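# Sand the guide coat off a board held in a stand

## Task

Remove the thin dark guide coat from the front face of the board mounted in the stand by sanding; a handful of small specks left behind is acceptable, but cutting through into the primer underneath counts as failure.

## Robot and tools

Robot: a single six-joint arm carrying a random-orbit sander. The sanding pad is 127 mm in diameter and faces along the tool point's +z axis. The tool point (end_effector_position) sits where the sander's axis crosses the pad face. A block juts roughly 11 cm from the last joint's axis toward the sander's -y side and rotates with it, so watch its clearance. Joint order from base outward: shoulder pan, shoulder lift, elbow, wrist 1, wrist 2, wrist 3.

Frames: every pose, velocity, target and camera pose is in the arm's base frame. The base sits near the scene origin (0, 0, +0.049) m and is almost level; its up direction is close to +z. In the scene frame +z is up and +y lies to the left when facing along +x. Printed positions and orientations may be a few cm off, more at long reach.

execute_actions(actions, cameras): actions is a list of actions; each action is a table of 1 to 15 rows, one row per 1/30 s step, and a short table repeats its final row to fill 15 steps. Each row has 7 numbers in [-1, 1]: dx, dy, dz, rx, ry, rz, run. The first six are an offset, not a pose: they are measured from the Hand target as it stood when that action began, along the base frame's axes, and every row of that action counts from that same start. 1.0 equals 0.6 m for dx, dy, dz and 180 degrees for the rotation vector rx, ry, rz, which turns about the Hand target's position. Because each new action starts from the updated Hand target, sending the same offset twice moves twice. run above 0.01 switches the sander on; anything else switches it off. An empty actions list just reports state and images. cameras picks views by name (cam_high, cam_low, cam_wrist); omitted, null or ["all"] gives all, [] gives none, and an unknown name voids the call.

move(target, speed, blend, stop_force, zero, blocking, cameras): drives the tool point in a straight path. target is one 7-number row, or a list of up to 15 rows; all are offsets in the same units and axes as above, every row counted from the one Hand target at the start, not from the previous row. The seventh number is run; in a list, give all rows the same run value. speed is the top speed in m/s, 0.002 to 3.2 (default 0.25), turning limited to twice that in rad/s; one value or one per leg. blend, in metres, rounds corners of a list (default 0, stop at each point). stop_force, in N from 4 to 120, ends the path when the wrist sensor feels that much push against the direction of travel; the arm then backs to just before that and holds, still pressing somewhat. zero (only with stop_force; default true) re-zeroes before the move; false keeps the old zero so presses accumulate. Do not use stop_force when moving off a surface or when the move rotates the tool. blocking=false returns after about 0.5 s while the move continues (not allowed with stop_force). The result adds a move: line: done (resting within 3 mm and 2 degrees), off_target, moving, held or fault, plus limits such as paced (pose clipped) or held (steps withheld). done does not mean there was no contact. Keep paths away from the arm's own base.

wait(seconds 0 to 10): lets time pass holding the last command; returns early if a running move ends. stop(): brakes a running move; it does not turn the sander off. zoom_image(camera, region [x0, y0, x1, y1] in pixels, max 504 by 504): closer look at the latest image of cam_high, cam_low or cam_wrist. zero_wrist_force(): subtracts the present wrist reading from later readings and resets the stop_force zero. finished_scene(scene): scene is the current scene's number; ends it irreversibly.

Results: state line gives end_effector_position (m), end_effector_quat_wxyz and velocities. Hand target is the last commanded pose after clipping; the real tool point often rests a little short, and the next command (even all zeros) asks for it again. Joint velocities can read within noise, hiding the end effector velocity lines. Wrist force and Wrist torque are in the tool's own axes: pressing into the board shows negative z force; a positive y torque means the pad's +x edge bears harder, a negative x torque means its +y edge does. A third line shows the peak reading since last shown. Joint torques include the arm's weight and are noisy. Tool commands shows the sander's current command. A MOTOR HOT line warns of heating.

Cameras: cam_high and cam_low are fixed, cam_wrist rides on the hand; calibration is given in pixels with K, distortion and world-to-camera transforms in the base frame, accurate to a few mm near image centre.

How to work: locate the board and its face from the images, turn the pad so its +z points square into the face, approach slowly with a small stop_force, then switch run on and sweep overlapping passes with only a light, even press. Orientation commands are clipped to within 32 degrees of the current one per step. A tilted pad cuts on one edge only, so use the wrist torque to keep it flat. Material is removed faster with more pressure and longer dwell, so keep moving and check progress on cam_wrist and zooms; stop before primer shows. The sander stays on between calls and while you think, and it coasts for a second or two after being switched off while still cutting, so set run to 0 and lift clear before pausing. Avoid: pushing past a firm contact (the arm is stiff), outside force near 150 N or joint torque at the load limits (wrist joints 50.7 N m, elbow 141, shoulders 310), which stop the arm for 10 s; fast impacts; holding the arm stretched or pushing into unreachable poses, which overheats motors and can brake the arm for 30 to 60 s.

Each tool is called after ">>>" in YAML: its name, and indented under it one key for each argument.

## Session

>>> execute_actions:
  actions: []

Scene clock: 0.00 s.
end_effector_position=(+0.3929, +0.0712, +0.4904) end_effector_quat_wxyz=(+0.000, +0.707, +0.707, +0.000)
Joint positions: [-0.272 -2.14 2.06 -1.491 -1.571 -1.843]
Joint velocities: within noise
Joint torques (N m): no reading
Wrist force (N): no reading
Wrist torque (N m): no reading
Wrist force, peak (N): no reading
Hand target: +0.3929, +0.0712, +0.4904; +0.000, +0.707, +0.707, +0.000
Tool commands: tool/run=+0.0

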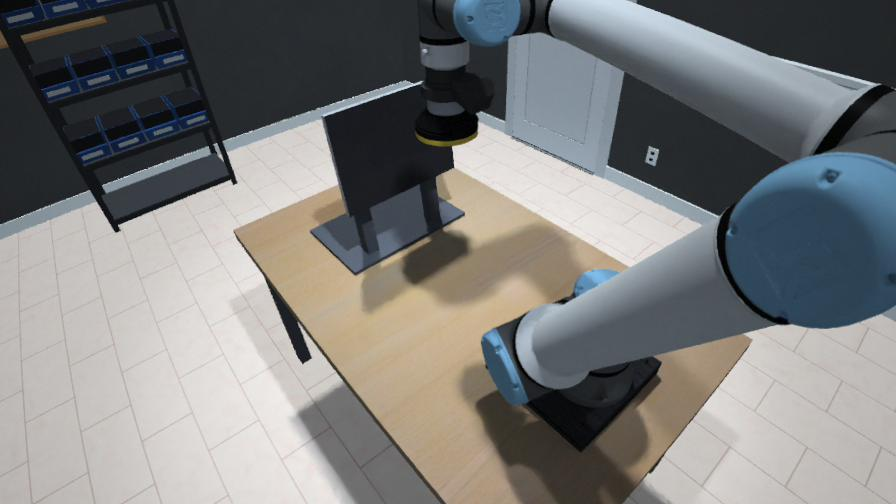

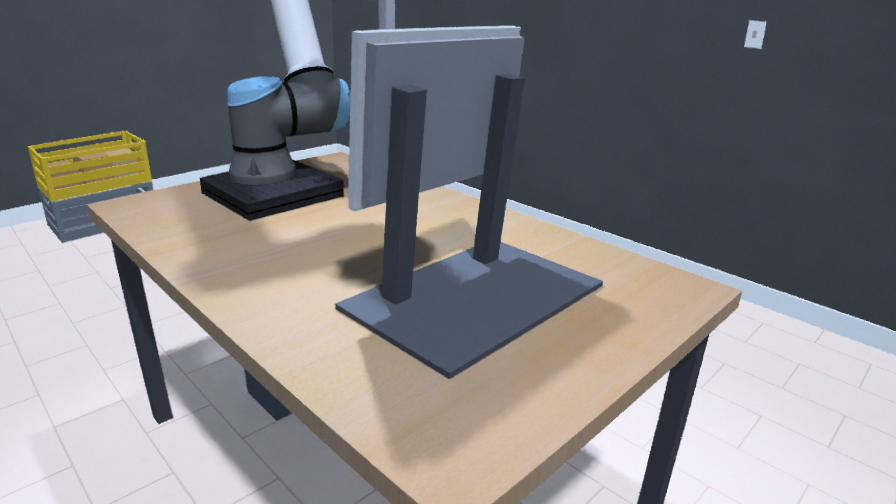

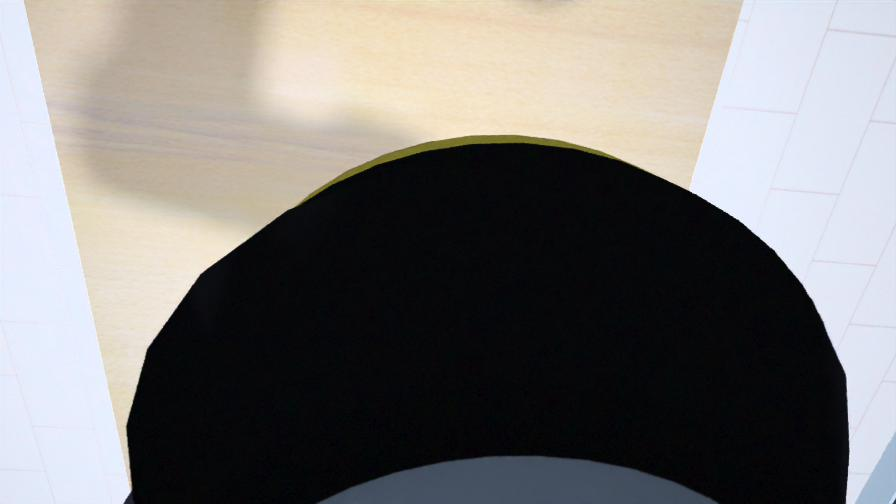

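>>> move:
  target: [-0.03, -0.1, -0.15, 0, -0.5, 0, 0]
  speed: 0.5

Scene clock: 27.07 s.
end_effector_position=(+0.3783, +0.0133, +0.3996) end_effector_quat_wxyz=(+0.533, +0.620, +0.458, +0.348)
Joint positions: [-1.149 -3.148 2.874 -2.6 -0.796 -1.819]
Joint velocities: within noise
Joint torques (N m): [-12.49 23.24 -71.92 -1.72 2.48 -3.23]
Wrist force (N): [-0.1 2.9 0.5]
Wrist torque (N m): [0.52 -0.03 -0.15]
Wrist force, peak (N): [1.4 7.3 -2.2]
Hand target: +0.3783, +0.0134, +0.3996; +0.533, +0.620, +0.458, +0.348 (not the last commanded pose)
Off the commanded pose: 0.004 m, 23 deg.
led back after a hold: the arm was led back toward your command in small steps, so it may still be short of it.
shoulder posture changed: the wrist came as close to joint 1's axis as it can, and the arm is now in the other of its two shoulder postures.
move: held (a check stopped the path); limits=held
pose unreachable: on one or more control steps of this call, first in action 0 (counted from 0), an arm could not follow its commanded pose, so it was not sent that pose on those steps. It may still have moved: this result reports where it is.
cause: moving toward the commanded pose would bring two parts of the arm too close to each other (joints 2 (shoulder lift) and 3 (elbow) lie between them).
camera_calibration:
cam_wrist: T_world_to_cam=[[0.335189, 0.935862, -0.108677, -0.0857287], [-0.136815, 0.162477, 0.977181, -0.30007], [0.932164, -0.312671, 0.1825, -0.315377], [0, 0, 0, 1]] pos_world=[0.281665, 0.0303752, 0.341463]

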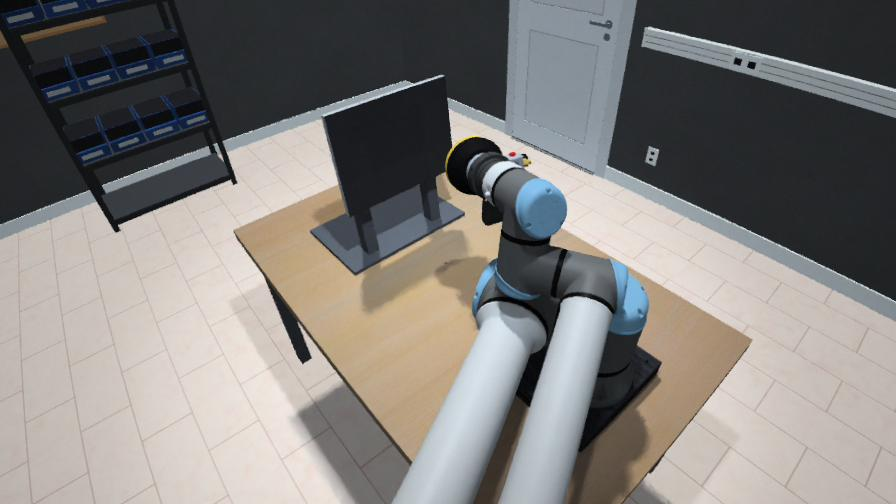

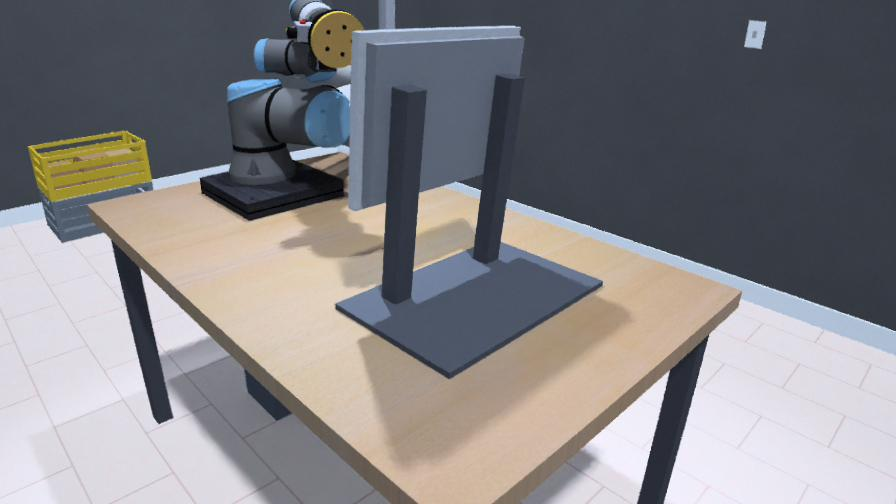

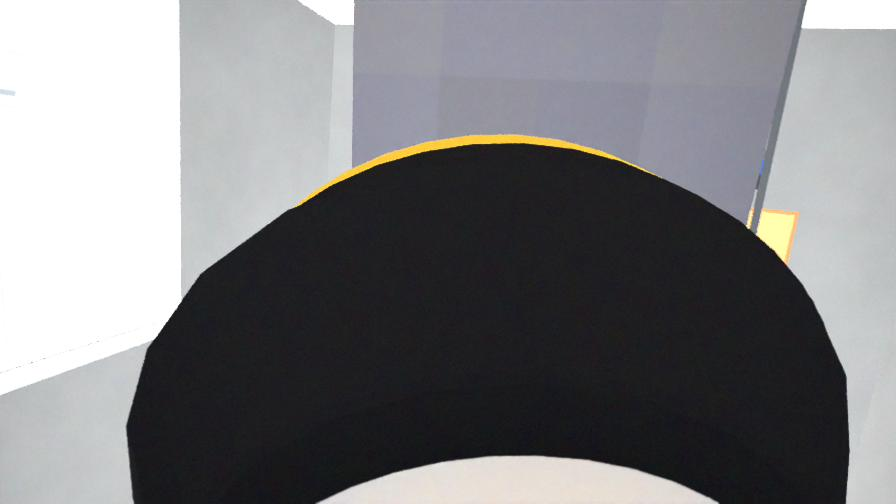

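>>> move:
  target:
    - [0, 0, 0.2, 0, 0, 0, 0]
    - [0.17, -0.37, 0.25, 0, 0, 0, 0]
  speed: 0.25

Scene clock: 50.40 s.
end_effector_position=(+0.4803, -0.2086, +0.5496) end_effector_quat_wxyz=(+0.533, +0.620, +0.459, +0.348)
Joint positions: [-1.139 -2.181 2.541 -3.236 -0.806 -1.815]
Joint velocities: within noise
Joint torques (N m): [12.55 15.66 -68.1 -7.73 -3.6 3]
Wrist force (N): [0.1 2.4 0.5]
Wrist torque (N m): [0.44 -0.05 -0.19]
Wrist force, peak (N): [-0.6 4.9 -0.2]
Hand target: +0.4803, -0.2086, +0.5496; +0.533, +0.620, +0.458, +0.348
Off the commanded pose: 0.000 m, 0 deg.
shoulder posture changed: the wrist came as close to joint 1's axis as it can, and the arm is now in the other of its two shoulder postures.
move: done
camera_calibration:
cam_wrist: T_world_to_cam=[[0.335069, 0.935903, -0.108696, 0.104114], [-0.136558, 0.162386, 0.977232, -0.396779], [0.932245, -0.312597, 0.182216, -0.507091], [0, 0, 0, 1]] pos_world=[0.383664, -0.191524, 0.491462]

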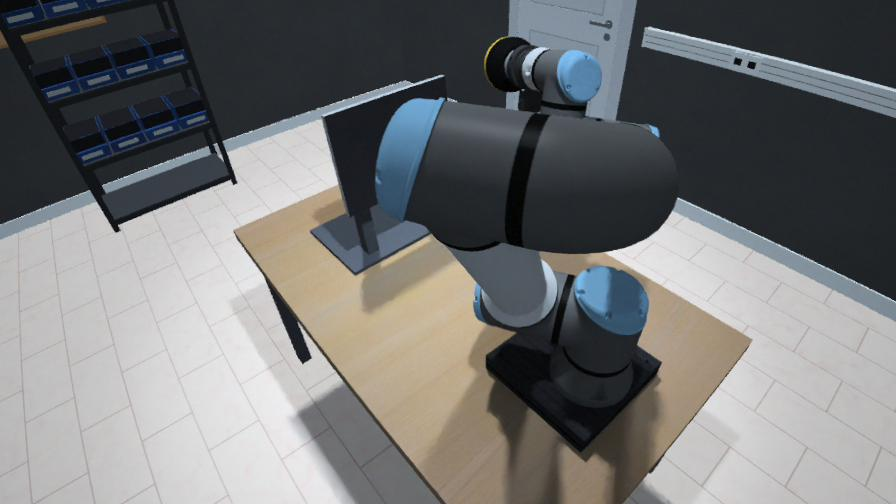

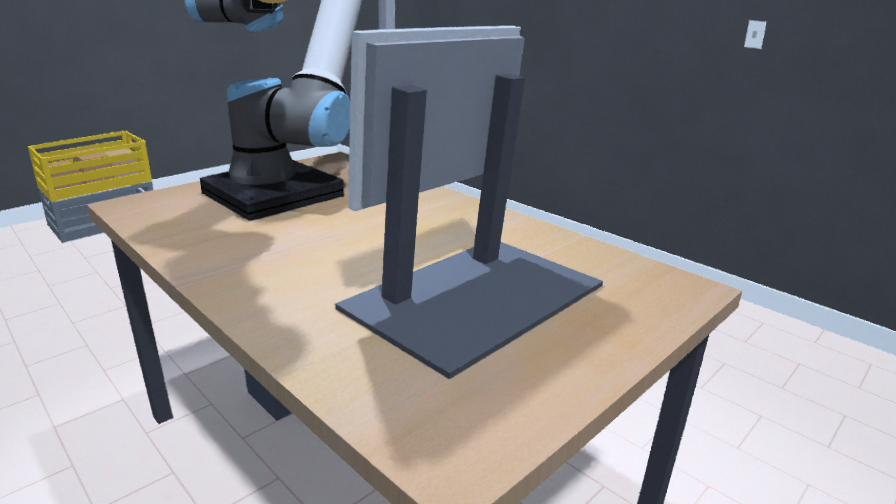

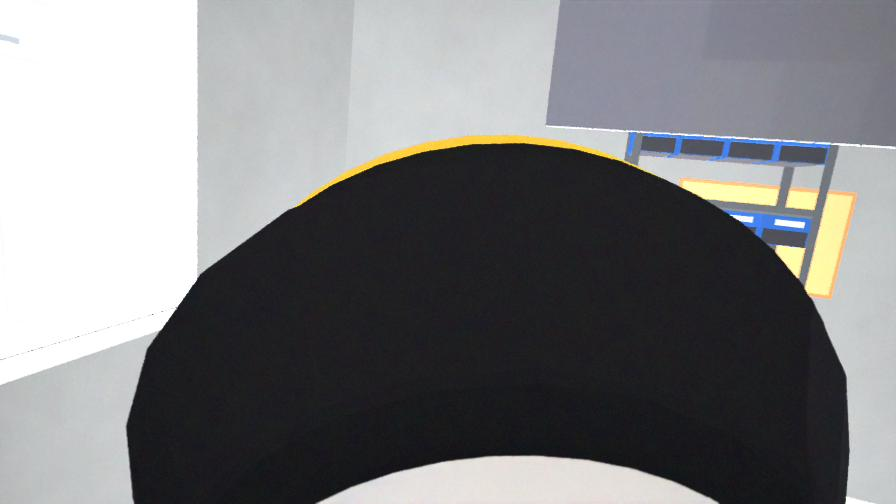

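>>> move:
  target:
    - [0.13, 0.1, 0.05, 0.0074, -0.0632, 0.1113, 0]
    - [0.13, 0.365, -0.28, 0.0074, -0.0632, 0.1113, 0]
  speed: 0.3

>>> zoom_image:
  camera: "cam_high"
  region: [270, 50, 520, 290]

Scene clock: 63.77 s.
end_effector_position=(+0.5583, +0.0104, +0.3816) end_effector_quat_wxyz=(+0.500, +0.500, +0.500, +0.500)
Joint positions: [-0.571 -1.507 2.696 -4.331 -0.999 -1.571]
Joint velocities: within noise
Joint torques (N m): [14.05 -13.99 -37.39 -6.27 -3.34 2.93]
Wrist force (N): [-0.8 2.4 0.8]
Wrist torque (N m): [0.50 0.15 -0.12]
Wrist force, peak (N): [-2.4 4.8 1.2]
Hand target: +0.5583, +0.0104, +0.3816; +0.500, +0.500, +0.500, +0.500
Off the commanded pose: 0.000 m, 0 deg.
move: done
camera_calibration:
cam_wrist: T_world_to_cam=[[0.00840853, 0.998648, -0.0512929, 0.0145729], [-0.366098, 0.0508078, 0.929188, -0.109857], [0.930538, 0.0109651, 0.366031, -0.553356], [0, 0, 0, 1]] pos_world=[0.474578, -0.00290398, 0.30537]

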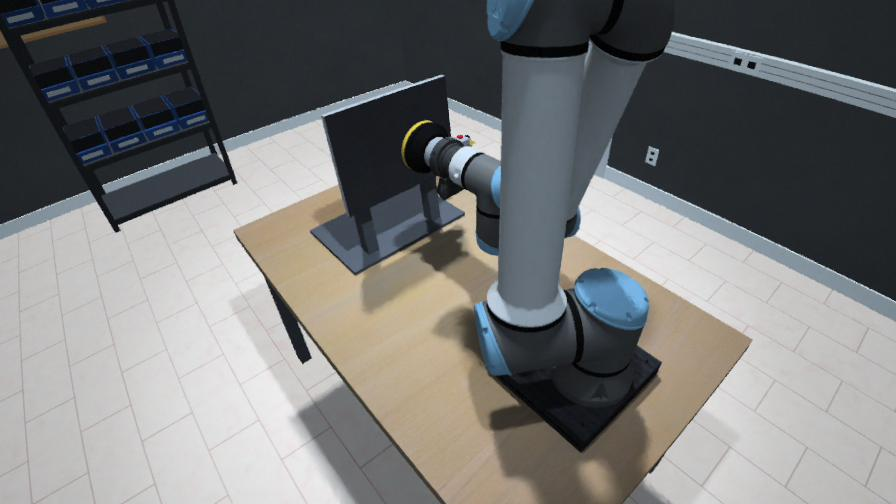

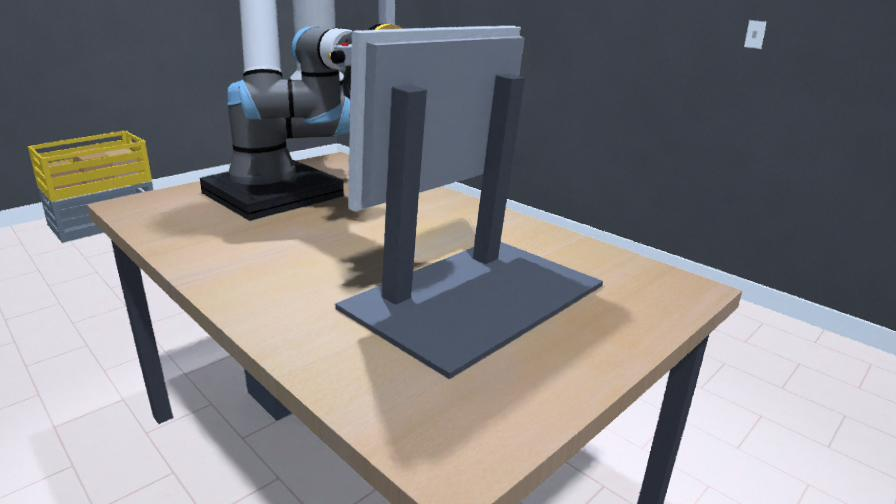

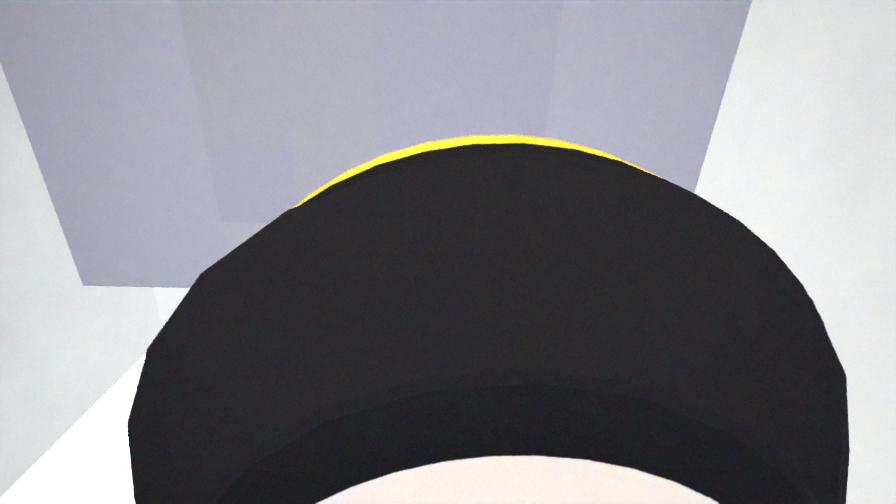

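Scaled by 2.016 from the camera's 896x504 image, which has a finer 1280x720 frame.

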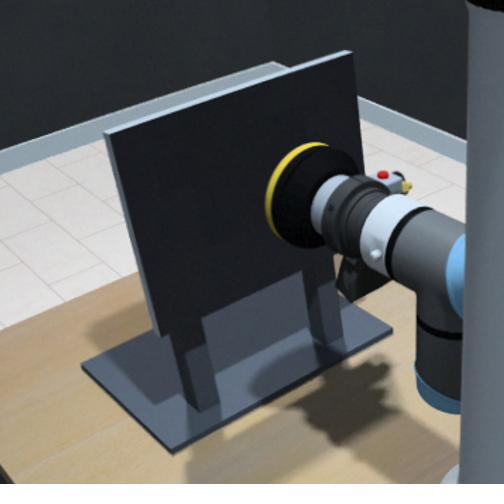

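>>> move:
  target: [-0.1, -0.1, 0.4, 0,0,0, 0]
  speed: 0.4
  cameras: ["cam_wrist"]

>>> move:
  target: [0, 0.1, -0.83, 0,0,0, 0]
  speed: 0.4
  cameras: ["cam_wrist"]

Scene clock: 88.70 s.
end_effector_position=(+0.4984, -0.0496, +0.6216) end_effector_quat_wxyz=(+0.500, +0.500, +0.500, +0.500)
Joint positions: [-0.965 -2.206 2.512 -3.449 -0.605 -1.57]
Joint velocities: within noise
Joint torques (N m): [-14.69 -10.09 -68.37 0.73 3.95 -3.13]
Wrist force (N): [-0.1 1.9 0.4]
Wrist torque (N m): [0.45 -0.03 -0.18]
Wrist force, peak (N): [-0.3 5.6 0.1]
Hand target: +0.4983, -0.0496, +0.6216; +0.500, +0.500, +0.500, +0.500
Off the commanded pose: 0.000 m, 0 deg.
move: done
camera_calibration:
cam_wrist: T_world_to_cam=[[0.00852406, 0.998649, -0.0512548, 0.087233], [-0.366508, 0.0508098, 0.929027, -0.351429], [0.930376, 0.0108662, 0.366446, -0.584843], [0, 0, 0, 1]] pos_world=[0.414579, -0.0629041, 0.545271]
Images, in order (width x height): cam_wrist 896x504.

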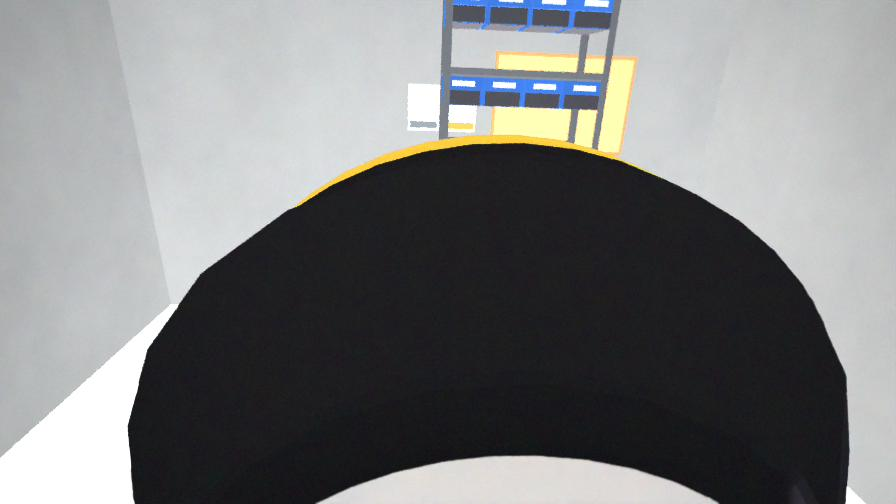

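Scene clock: 90.50 s.
end_effector_position=(+0.4896, -0.0153, +0.3906) end_effector_quat_wxyz=(+0.477, +0.519, +0.521, +0.482)
Joint positions: [-0.888 -1.842 2.835 -4.004 -0.679 -1.67]
Joint velocities: within noise
Joint torques (N m): [-11.95 -22.53 -47.59 -0.74 4.71 -3.33]
Wrist force (N): [-0.7 2.9 0.3]
Wrist torque (N m): [0.53 0.07 -0.16]
Wrist force, peak (N): [5.8 -8.0 -2.5]
Hand target: +0.4896, -0.0153, +0.3907; +0.477, +0.519, +0.521, +0.482 (not the last commanded pose)
Off the commanded pose: 0.268 m, 5 deg.
move: held (a check stopped the path); limits=held
pose unreachable: on one or more control steps of this call, first in action 0 (counted from 0), an arm could not follow its commanded pose, so it was not sent that pose on those steps. It may still have moved: this result reports where it is.
cause: moving toward the commanded pose would bring two parts of the arm too close to each other (joints 3 (elbow) and 4 (wrist 1) lie between them).
camera_calibration:
cam_wrist: T_world_to_cam=[[-0.00265853, 0.998823, -0.0484373, 0.045577], [-0.289294, 0.0455981, 0.956154, -0.190347], [0.957237, 0.0165546, 0.288832, -0.475202], [0, 0, 0, 1]] pos_world=[0.399936, -0.0289771, 0.321463]
Images, in order (width x height): cam_wrist 896x504.

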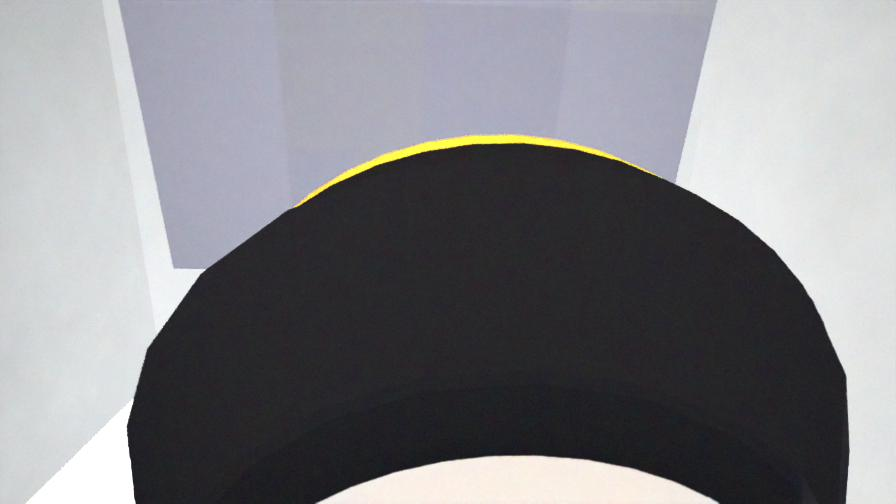

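>>> move:
  target:
    - [0.15, 0.0, 0, -0.001,-0.0258,-0.0022, 0]
    - [0.217, -0.058, -0.134, -0.001,-0.0258,-0.0022, 0]
  speed: 0.3

>>> zoom_image:
  camera: "cam_high"
  region: [270, 50, 520, 290]

Scene clock: 103.20 s.
end_effector_position=(+0.6197, -0.0500, +0.3104) end_effector_quat_wxyz=(+0.500, +0.500, +0.501, +0.500)
Joint positions: [-0.624 -1.202 2.585 -4.524 -0.946 -1.572]
Joint velocities: within noise
Joint torques (N m): [11.17 -38.94 -28.05 -6.3 -3.99 2.75]
Wrist force (N): [-0.6 2.6 0.2]
Wrist torque (N m): [0.53 0.09 -0.14]
Wrist force, peak (N): [0.8 4.3 0.4]
Hand target: +0.6198, -0.0501, +0.3103; +0.500, +0.500, +0.501, +0.500
Off the commanded pose: 0.000 m, 0 deg.
move: done
camera_calibration:
cam_wrist: T_world_to_cam=[[0.00826214, 0.998647, -0.0513424, 0.0708135], [-0.365102, 0.0508121, 0.92958, -0.0188121], [0.930931, 0.0110649, 0.365028, -0.583639], [0, 0, 0, 1]] pos_world=[0.535875, -0.0633039, 0.234168]

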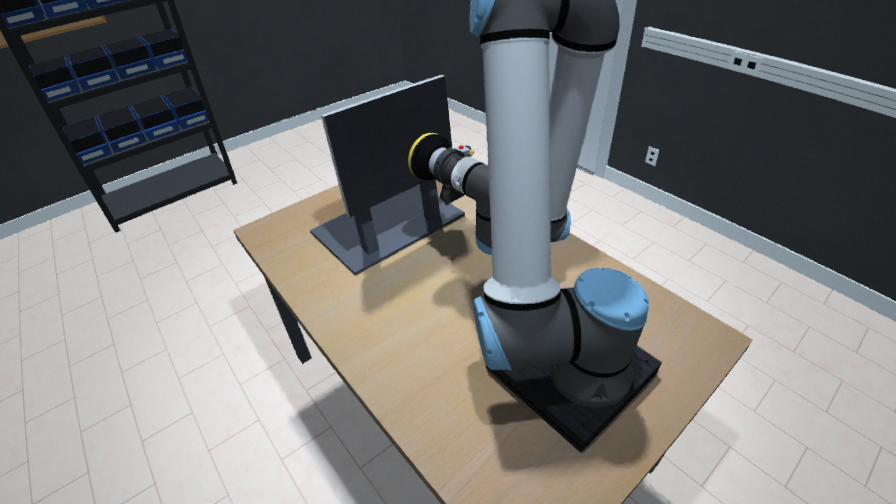

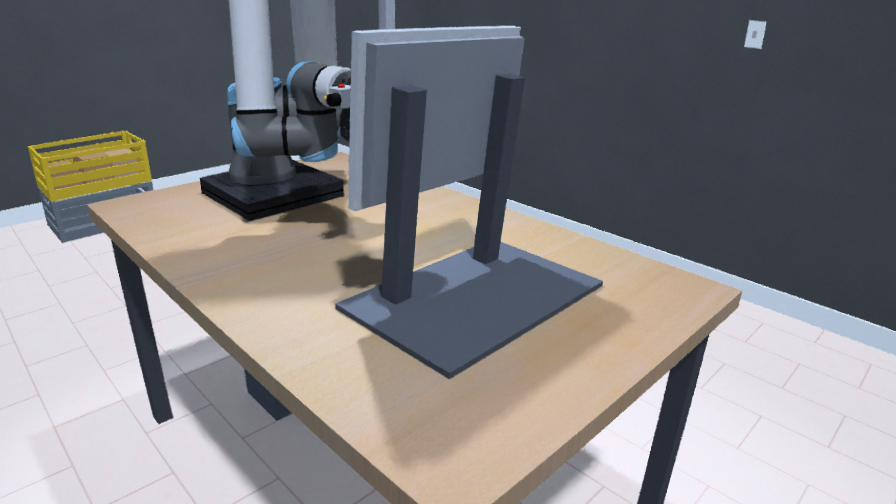

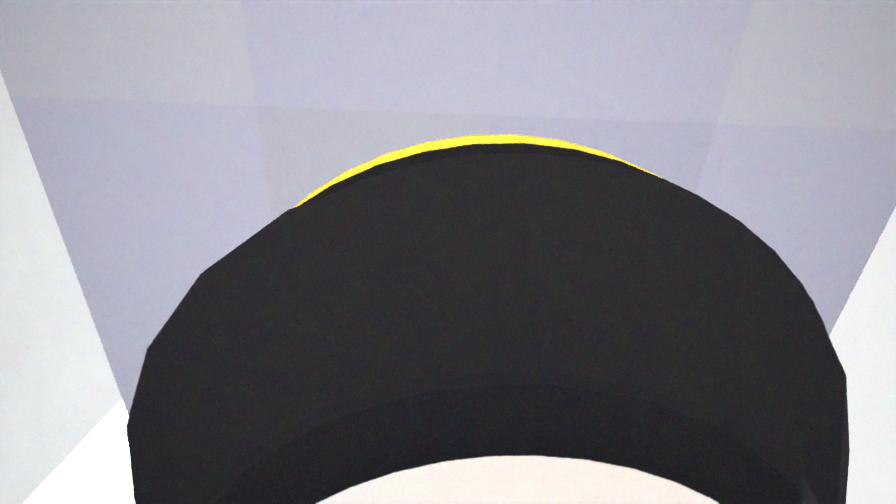

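Scaled by 2.016 from the camera's 896x504 image, which has a finer 1280x720 frame.

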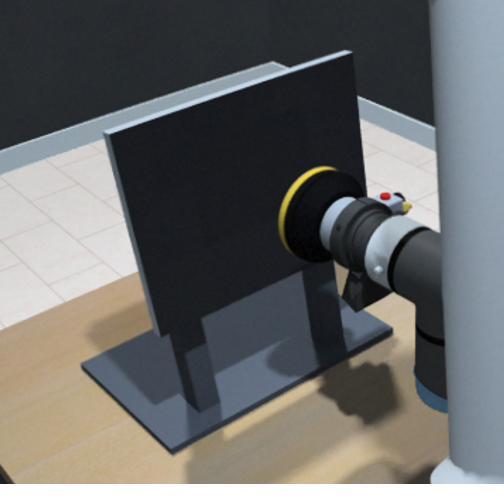

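>>> move:
  target: [0.13, 0, 0, 0, 0.028, 0, 0]
  speed: 0.2
  cameras: []

>>> zero_wrist_force:

>>> move:
  target: [0.1, 0, -0.009, 0, 0, 0, 0]
  speed: 0.01
  stop_force: 6
  cameras: ["cam_high"]

Scene clock: 116.07 s.
end_effector_position=(+0.6976, -0.0501, +0.3103) end_effector_quat_wxyz=(+0.477, +0.521, +0.522, +0.477)
Joint positions: [-0.51 -1.21 2.45 -4.28 -1.062 -1.621]
Joint velocities: within noise
Joint torques (N m): [13.82 -37.6 -36.18 -1.62 -3.25 -3.73]
Wrist force (N): [-1.0 2.3 0.3]
Wrist torque (N m): [0.47 0.17 -0.13]
Wrist force, peak (N): [-1.1 3.1 2.3]
Hand target: +0.6978, -0.0501, +0.3103; +0.477, +0.521, +0.522, +0.477
Off the commanded pose: 0.000 m, 0 deg.
move: done
No camera images: "cameras" was empty.

Wrist force sensor zeroed.

Scene clock: 121.67 s.
end_effector_position=(+0.7411, -0.0501, +0.3064) end_effector_quat_wxyz=(+0.477, +0.521, +0.522, +0.477)
Joint positions: [-0.464 -1.162 2.365 -4.246 -1.108 -1.616]
Joint velocities: within noise
Joint torques (N m): [-12.36 -73.36 -12.71 -6.66 4.21 -0.91]
Wrist force (N, zeroed by zero_wrist_force): [1.3 0.8 -5.8]
Wrist torque (N m, zeroed by zero_wrist_force): [0.07 -0.40 0.02]
Wrist force, peak (N, zeroed by zero_wrist_force): [0.4 0.5 -12.1]
Hand target: +0.7411, -0.0501, +0.3064; +0.477, +0.521, +0.522, +0.477 (not the last commanded pose)
Off the commanded pose: 0.017 m, 0 deg.
move: contact
Images, in order (width x height): cam_high 896x504.

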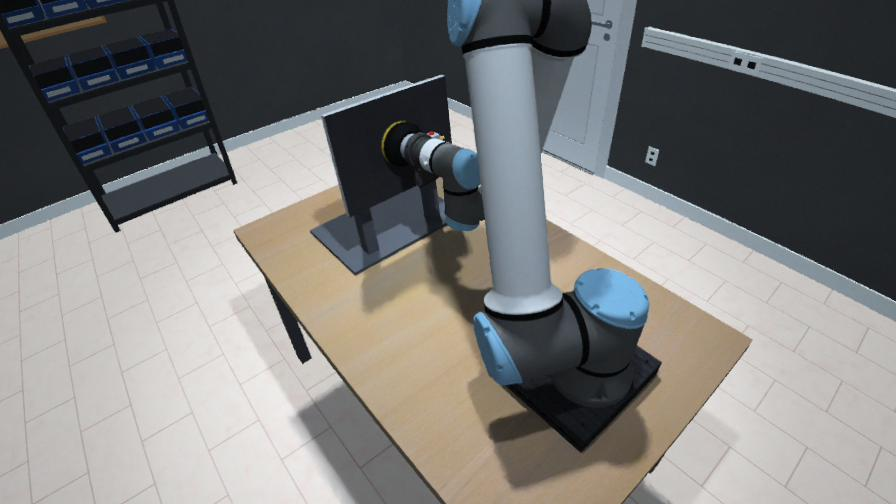

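>>> move:
  target:
    - [-0.01, 0, 0, 0, 0, 0, 0]
    - [-0.01, 0, 0, 0, 0, -0.0133, 0]
  speed: 0.05
  cameras: []

>>> move:
  target: [0.03, -0.0012, -0.0027, 0, 0, 0, 0]
  speed: 0.004
  stop_force: 8
  cameras: []

Scene clock: 128.23 s.
end_effector_position=(+0.7351, -0.0501, +0.3064) end_effector_quat_wxyz=(+0.487, +0.532, +0.511, +0.467)
Joint positions: [-0.449 -1.167 2.378 -4.256 -1.165 -1.61]
Joint velocities: within noise
Joint torques (N m): [16.69 -74.9 -10.56 -7.7 -3.98 3.06]
Wrist force (N, zeroed by zero_wrist_force): [0.6 0.3 0.4]
Wrist torque (N m, zeroed by zero_wrist_force): [0.06 -0.09 0.00]
Wrist force, peak (N, zeroed by zero_wrist_force): [1.2 0.7 -6.2]
Hand target: +0.7351, -0.0501, +0.3064; +0.487, +0.532, +0.511, +0.467
Off the commanded pose: 0.000 m, 0 deg.
move: done
No camera images: "cameras" was empty.

Scene clock: 131.13 s.
end_effector_position=(+0.7413, -0.0503, +0.3058) end_effector_quat_wxyz=(+0.487, +0.532, +0.511, +0.467)
Joint positions: [-0.443 -1.161 2.366 -4.25 -1.17 -1.609]
Joint velocities: within noise
Joint torques (N m): [-12.47 -72.09 -13.92 -5.28 2.7 1.24]
Wrist force (N, zeroed by zero_wrist_force): [-0.5 0.9 -9.1]
Wrist torque (N m, zeroed by zero_wrist_force): [0.07 0.38 0.00]
Wrist force, peak (N, zeroed by zero_wrist_force): [-0.4 -0.1 -11.8]
Hand target: +0.7413, -0.0503, +0.3058; +0.487, +0.532, +0.511, +0.467 (not the last commanded pose)
Off the commanded pose: 0.012 m, 0 deg.
move: contact
No camera images: "cameras" was empty.

>>> move:
  target:
    - [-0.007, 0, 0, 0, 0, 0, 0]
    - [-0.007, 0, 0, 0, 0, 0.0067, 0]
  speed: 0.05
  cameras: []

>>> move:
  target: [0.03, -0.0006, -0.0027, 0, 0, 0, 0]
  speed: 0.004
  stop_force: 12
  cameras: []

Scene clock: 136.03 s.
end_effector_position=(+0.7371, -0.0503, +0.3058) end_effector_quat_wxyz=(+0.482, +0.527, +0.517, +0.472)
Joint positions: [-0.458 -1.164 2.374 -4.253 -1.135 -1.613]
Joint velocities: within noise
Joint torques (N m): [-13.09 -74.04 -8.57 -2.19 3.27 -3.6]
Wrist force (N, zeroed by zero_wrist_force): [0.3 0.1 0.5]
Wrist torque (N m, zeroed by zero_wrist_force): [0.03 -0.05 0.01]
Wrist force, peak (N, zeroed by zero_wrist_force): [-0.1 0.8 -9.6]
Hand target: +0.7371, -0.0503, +0.3058; +0.482, +0.527, +0.517, +0.472
Off the commanded pose: 0.000 m, 0 deg.
move: done
No camera images: "cameras" was empty.

Scene clock: 137.90 s.
end_effector_position=(+0.7419, -0.0504, +0.3054) end_effector_quat_wxyz=(+0.482, +0.527, +0.517, +0.472)
Joint positions: [-0.453 -1.159 2.364 -4.249 -1.139 -1.612]
Joint velocities: within noise
Joint torques (N m): [-11.19 -67.23 -15.76 -2.75 1.91 2.54]
Wrist force (N, zeroed by zero_wrist_force): [-0.5 0.6 -18.6]
Wrist torque (N m, zeroed by zero_wrist_force): [0.03 -0.09 0.02]
Wrist force, peak (N, zeroed by zero_wrist_force): [-0.5 0.6 -18.6]
Hand target: +0.7418, -0.0504, +0.3054; +0.482, +0.527, +0.517, +0.472 (not the last commanded pose)
Off the commanded pose: 0.013 m, 0 deg.
move: contact
No camera images: "cameras" was empty.

>>> move:
  target:
    - [-0.01, 0, 0, 0, 0, 0, 0]
    - [-0.0217, 0.284, -0.1923, 0, 0, 0, 0]
  speed: 0.15
  cameras: []

>>> move:
  target: [0.03, -0.0006, -0.0027, 0, 0, 0, 0]
  speed: 0.004
  stop_force: 12
  cameras: []

>>> move:
  target:
    - [-0.01, 0, 0, 0, 0, 0, 0]
    - [0.0247, 0, 0.3833, 0, 0, 0, 0]
  speed: 0.15
  cameras: []

>>> move:
  target: [0.03, -0.0006, -0.0027, 0, 0, 0, 0]
  speed: 0.004
  stop_force: 12
  cameras: []

>>> move:
  target:
    - [-0.01, 0, 0, 0, 0, 0, 0]
    - [-0.021, -0.55, 0, 0, 0, 0, 0]
  speed: 0.15
  cameras: []

>>> move:
  target: [0.03, -0.0006, -0.0027, 0, 0, 0, 0]
  speed: 0.004
  stop_force: 12
  cameras: []

>>> move:
  target:
    - [-0.01, 0, 0, 0, 0, 0, 0]
    - [-0.0447, 0, -0.3833, 0, 0, 0, 0]
  speed: 0.15
  cameras: []

>>> move:
  target: [0.03, -0.0006, -0.0027, 0, 0, 0, 0]
  speed: 0.004
  stop_force: 12

Scene clock: 157.87 s.
end_effector_position=(+0.7287, +0.1199, +0.1901) end_effector_quat_wxyz=(+0.482, +0.527, +0.517, +0.472)
Joint positions: [-0.105 -0.899 2.347 -4.501 -1.486 -1.579]
Joint velocities: within noise
Joint torques (N m): [14.26 -53.71 -25.14 -7.88 -4.32 3.16]
Wrist force (N, zeroed by zero_wrist_force): [0.5 -0.2 -0.3]
Wrist torque (N m, zeroed by zero_wrist_force): [0.05 -0.09 -0.01]
Wrist force, peak (N, zeroed by zero_wrist_force): [-0.4 0.8 -17.7]
Hand target: +0.7287, +0.1200, +0.1900; +0.482, +0.527, +0.517, +0.472
Off the commanded pose: 0.000 m, 0 deg.
move: done
No camera images: "cameras" was empty.

Scene clock: 160.27 s.
end_effector_position=(+0.7356, +0.1199, +0.1894) end_effector_quat_wxyz=(+0.482, +0.527, +0.517, +0.472)
Joint positions: [-0.103 -0.895 2.334 -4.491 -1.488 -1.579]
Joint velocities: within noise
Joint torques (N m): [8.03 -67.34 -5.17 -4.23 -2.5 2.67]
Wrist force (N, zeroed by zero_wrist_force): [0.2 0.1 -17.0]
Wrist torque (N m, zeroed by zero_wrist_force): [-0.10 -0.32 -0.02]
Wrist force, peak (N, zeroed by zero_wrist_force): [-0.1 -0.1 -17.4]
Hand target: +0.7355, +0.1199, +0.1894; +0.482, +0.527, +0.517, +0.472 (not the last commanded pose)
Off the commanded pose: 0.011 m, 0 deg.
move: contact
No camera images: "cameras" was empty.

Scene clock: 162.60 s.
end_effector_position=(+0.7503, +0.1199, +0.4192) end_effector_quat_wxyz=(+0.482, +0.527, +0.517, +0.472)
Joint positions: [-0.1 -1.356 2.283 -3.98 -1.491 -1.578]
Joint velocities: within noise
Joint torques (N m): [14.34 -65.69 -53.5 -2.43 -3.99 -3.75]
Wrist force (N, zeroed by zero_wrist_force): [0.1 0.0 0.2]
Wrist torque (N m, zeroed by zero_wrist_force): [0.03 -0.02 -0.04]
Wrist force, peak (N, zeroed by zero_wrist_force): [0.3 0.3 -16.9]
Hand target: +0.7503, +0.1199, +0.4194; +0.482, +0.527, +0.517, +0.472
Off the commanded pose: 0.000 m, 0 deg.
move: done
No camera images: "cameras" was empty.

Scene clock: 165.37 s.
end_effector_position=(+0.7558, +0.1198, +0.4189) end_effector_quat_wxyz=(+0.482, +0.527, +0.517, +0.472)
Joint positions: [-0.099 -1.348 2.273 -3.978 -1.492 -1.578]
Joint velocities: within noise
Joint torques (N m): [-4.47 -65.87 -26.48 -3.86 -0.64 0.08]
Wrist force (N, zeroed by zero_wrist_force): [-0.5 1.1 -12.3]
Wrist torque (N m, zeroed by zero_wrist_force): [0.15 -0.17 -0.02]
Wrist force, peak (N, zeroed by zero_wrist_force): [-0.5 0.3 -16.4]
Hand target: +0.7558, +0.1198, +0.4189; +0.482, +0.527, +0.517, +0.472 (not the last commanded pose)
Off the commanded pose: 0.013 m, 0 deg.
move: contact
No camera images: "cameras" was empty.

Scene clock: 168.30 s.
end_effector_position=(+0.7432, -0.2099, +0.4189) end_effector_quat_wxyz=(+0.482, +0.527, +0.517, +0.472)
Joint positions: [-0.727 -1.335 2.254 -3.944 -0.867 -1.647]
Joint velocities: within noise
Joint torques (N m): [-10.59 -43.94 -51.74 -1.53 4.97 -3.33]
Wrist force (N, zeroed by zero_wrist_force): [-0.2 0.0 -0.1]
Wrist torque (N m, zeroed by zero_wrist_force): [0.05 -0.02 -0.02]
Wrist force, peak (N, zeroed by zero_wrist_force): [-0.6 1.5 -12.2]
Hand target: +0.7432, -0.2102, +0.4189; +0.482, +0.527, +0.517, +0.472
Off the commanded pose: 0.000 m, 0 deg.
move: done
No camera images: "cameras" was empty.

Scene clock: 170.93 s.
end_effector_position=(+0.7483, -0.2103, +0.4184) end_effector_quat_wxyz=(+0.482, +0.527, +0.517, +0.472)
Joint positions: [-0.721 -1.327 2.245 -3.943 -0.873 -1.646]
Joint velocities: within noise
Joint torques (N m): [-10.05 -68.15 -25.65 -2.9 2.3 -0.38]
Wrist force (N, zeroed by zero_wrist_force): [0.2 0.5 -13.1]
Wrist torque (N m, zeroed by zero_wrist_force): [0.10 0.19 -0.02]
Wrist force, peak (N, zeroed by zero_wrist_force): [-0.1 0.0 -17.0]
Hand target: +0.7483, -0.2103, +0.4184; +0.482, +0.527, +0.517, +0.472 (not the last commanded pose)
Off the commanded pose: 0.013 m, 0 deg.
move: contact
No camera images: "cameras" was empty.

Scene clock: 173.27 s.
end_effector_position=(+0.7215, -0.2103, +0.1886) end_effector_quat_wxyz=(+0.482, +0.527, +0.517, +0.472)
Joint positions: [-0.758 -0.891 2.315 -4.446 -0.837 -1.652]
Joint velocities: within noise
Joint torques (N m): [-12.72 -55.71 -26.77 -7.04 4.11 3.08]
Wrist force (N, zeroed by zero_wrist_force): [0.2 -0.2 -0.7]
Wrist torque (N m, zeroed by zero_wrist_force): [0.02 -0.09 -0.02]
Wrist force, peak (N, zeroed by zero_wrist_force): [0.6 0.5 -13.0]
Hand target: +0.7215, -0.2103, +0.1884; +0.482, +0.527, +0.517, +0.472
Off the commanded pose: 0.000 m, 0 deg.
move: done
No camera images: "cameras" was empty.

Scene clock: 175.57 s.
end_effector_position=(+0.7279, -0.2105, +0.1879) end_effector_quat_wxyz=(+0.482, +0.527, +0.517, +0.472)
Joint positions: [-0.749 -0.887 2.303 -4.439 -0.846 -1.65]
Joint velocities: within noise
Joint torques (N m): [-9.45 -70.11 -2.24 -4.02 2.79 1.7]
Wrist force (N, zeroed by zero_wrist_force): [1.2 0.1 -16.0]
Wrist torque (N m, zeroed by zero_wrist_force): [-0.17 0.05 -0.04]
Wrist force, peak (N, zeroed by zero_wrist_force): [0.1 0.3 -17.1]
Hand target: +0.7278, -0.2104, +0.1879; +0.482, +0.527, +0.517, +0.472 (not the last commanded pose)
Off the commanded pose: 0.012 m, 0 deg.
move: contact
camera_calibration:
cam_wrist: T_world_to_cam=[[0.0244914, 0.998344, -0.0520478, 0.212184], [-0.281274, 0.0568417, 0.957943, 0.0775807], [0.959315, -0.00882168, 0.2822, -0.64716], [0, 0, 0, 1]] pos_world=[0.637455, -0.221952, 0.119354]

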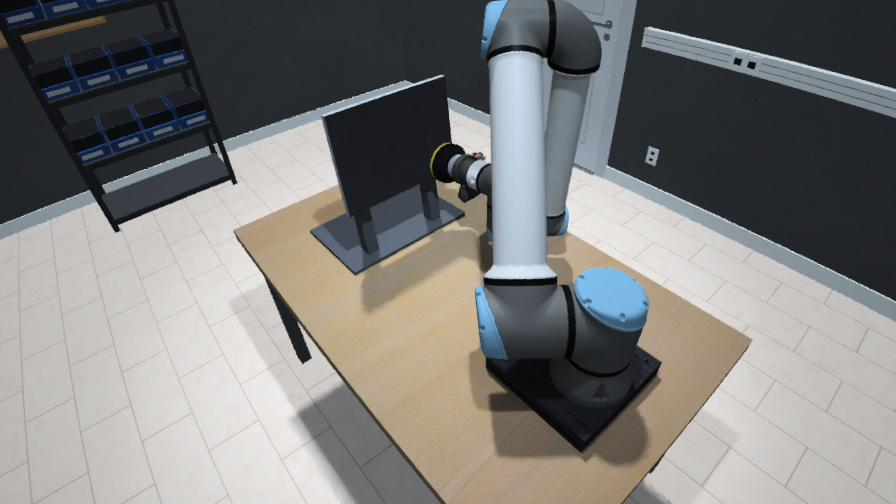

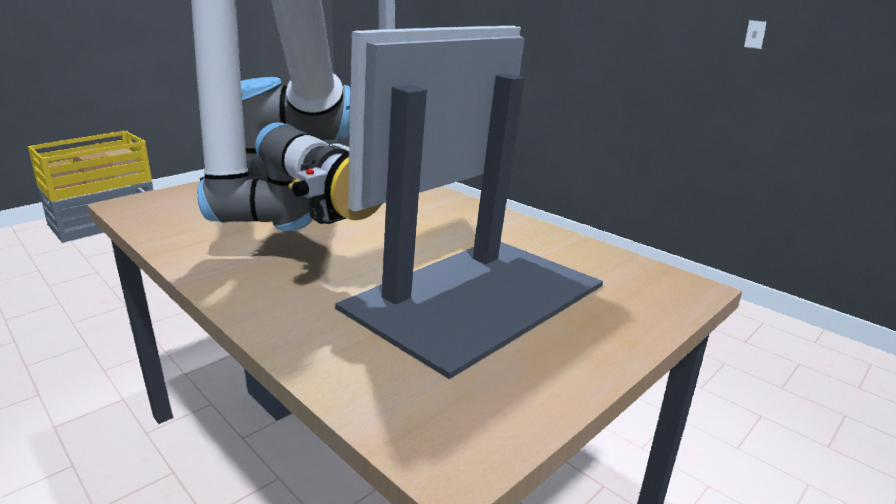

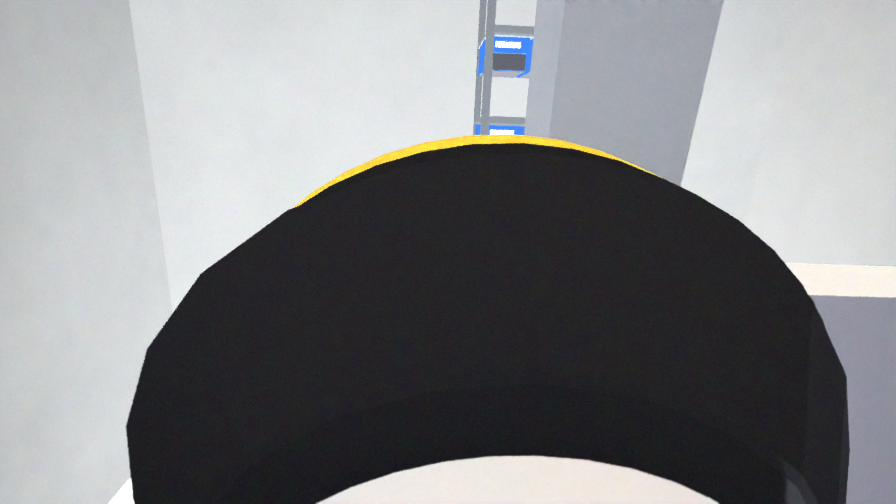

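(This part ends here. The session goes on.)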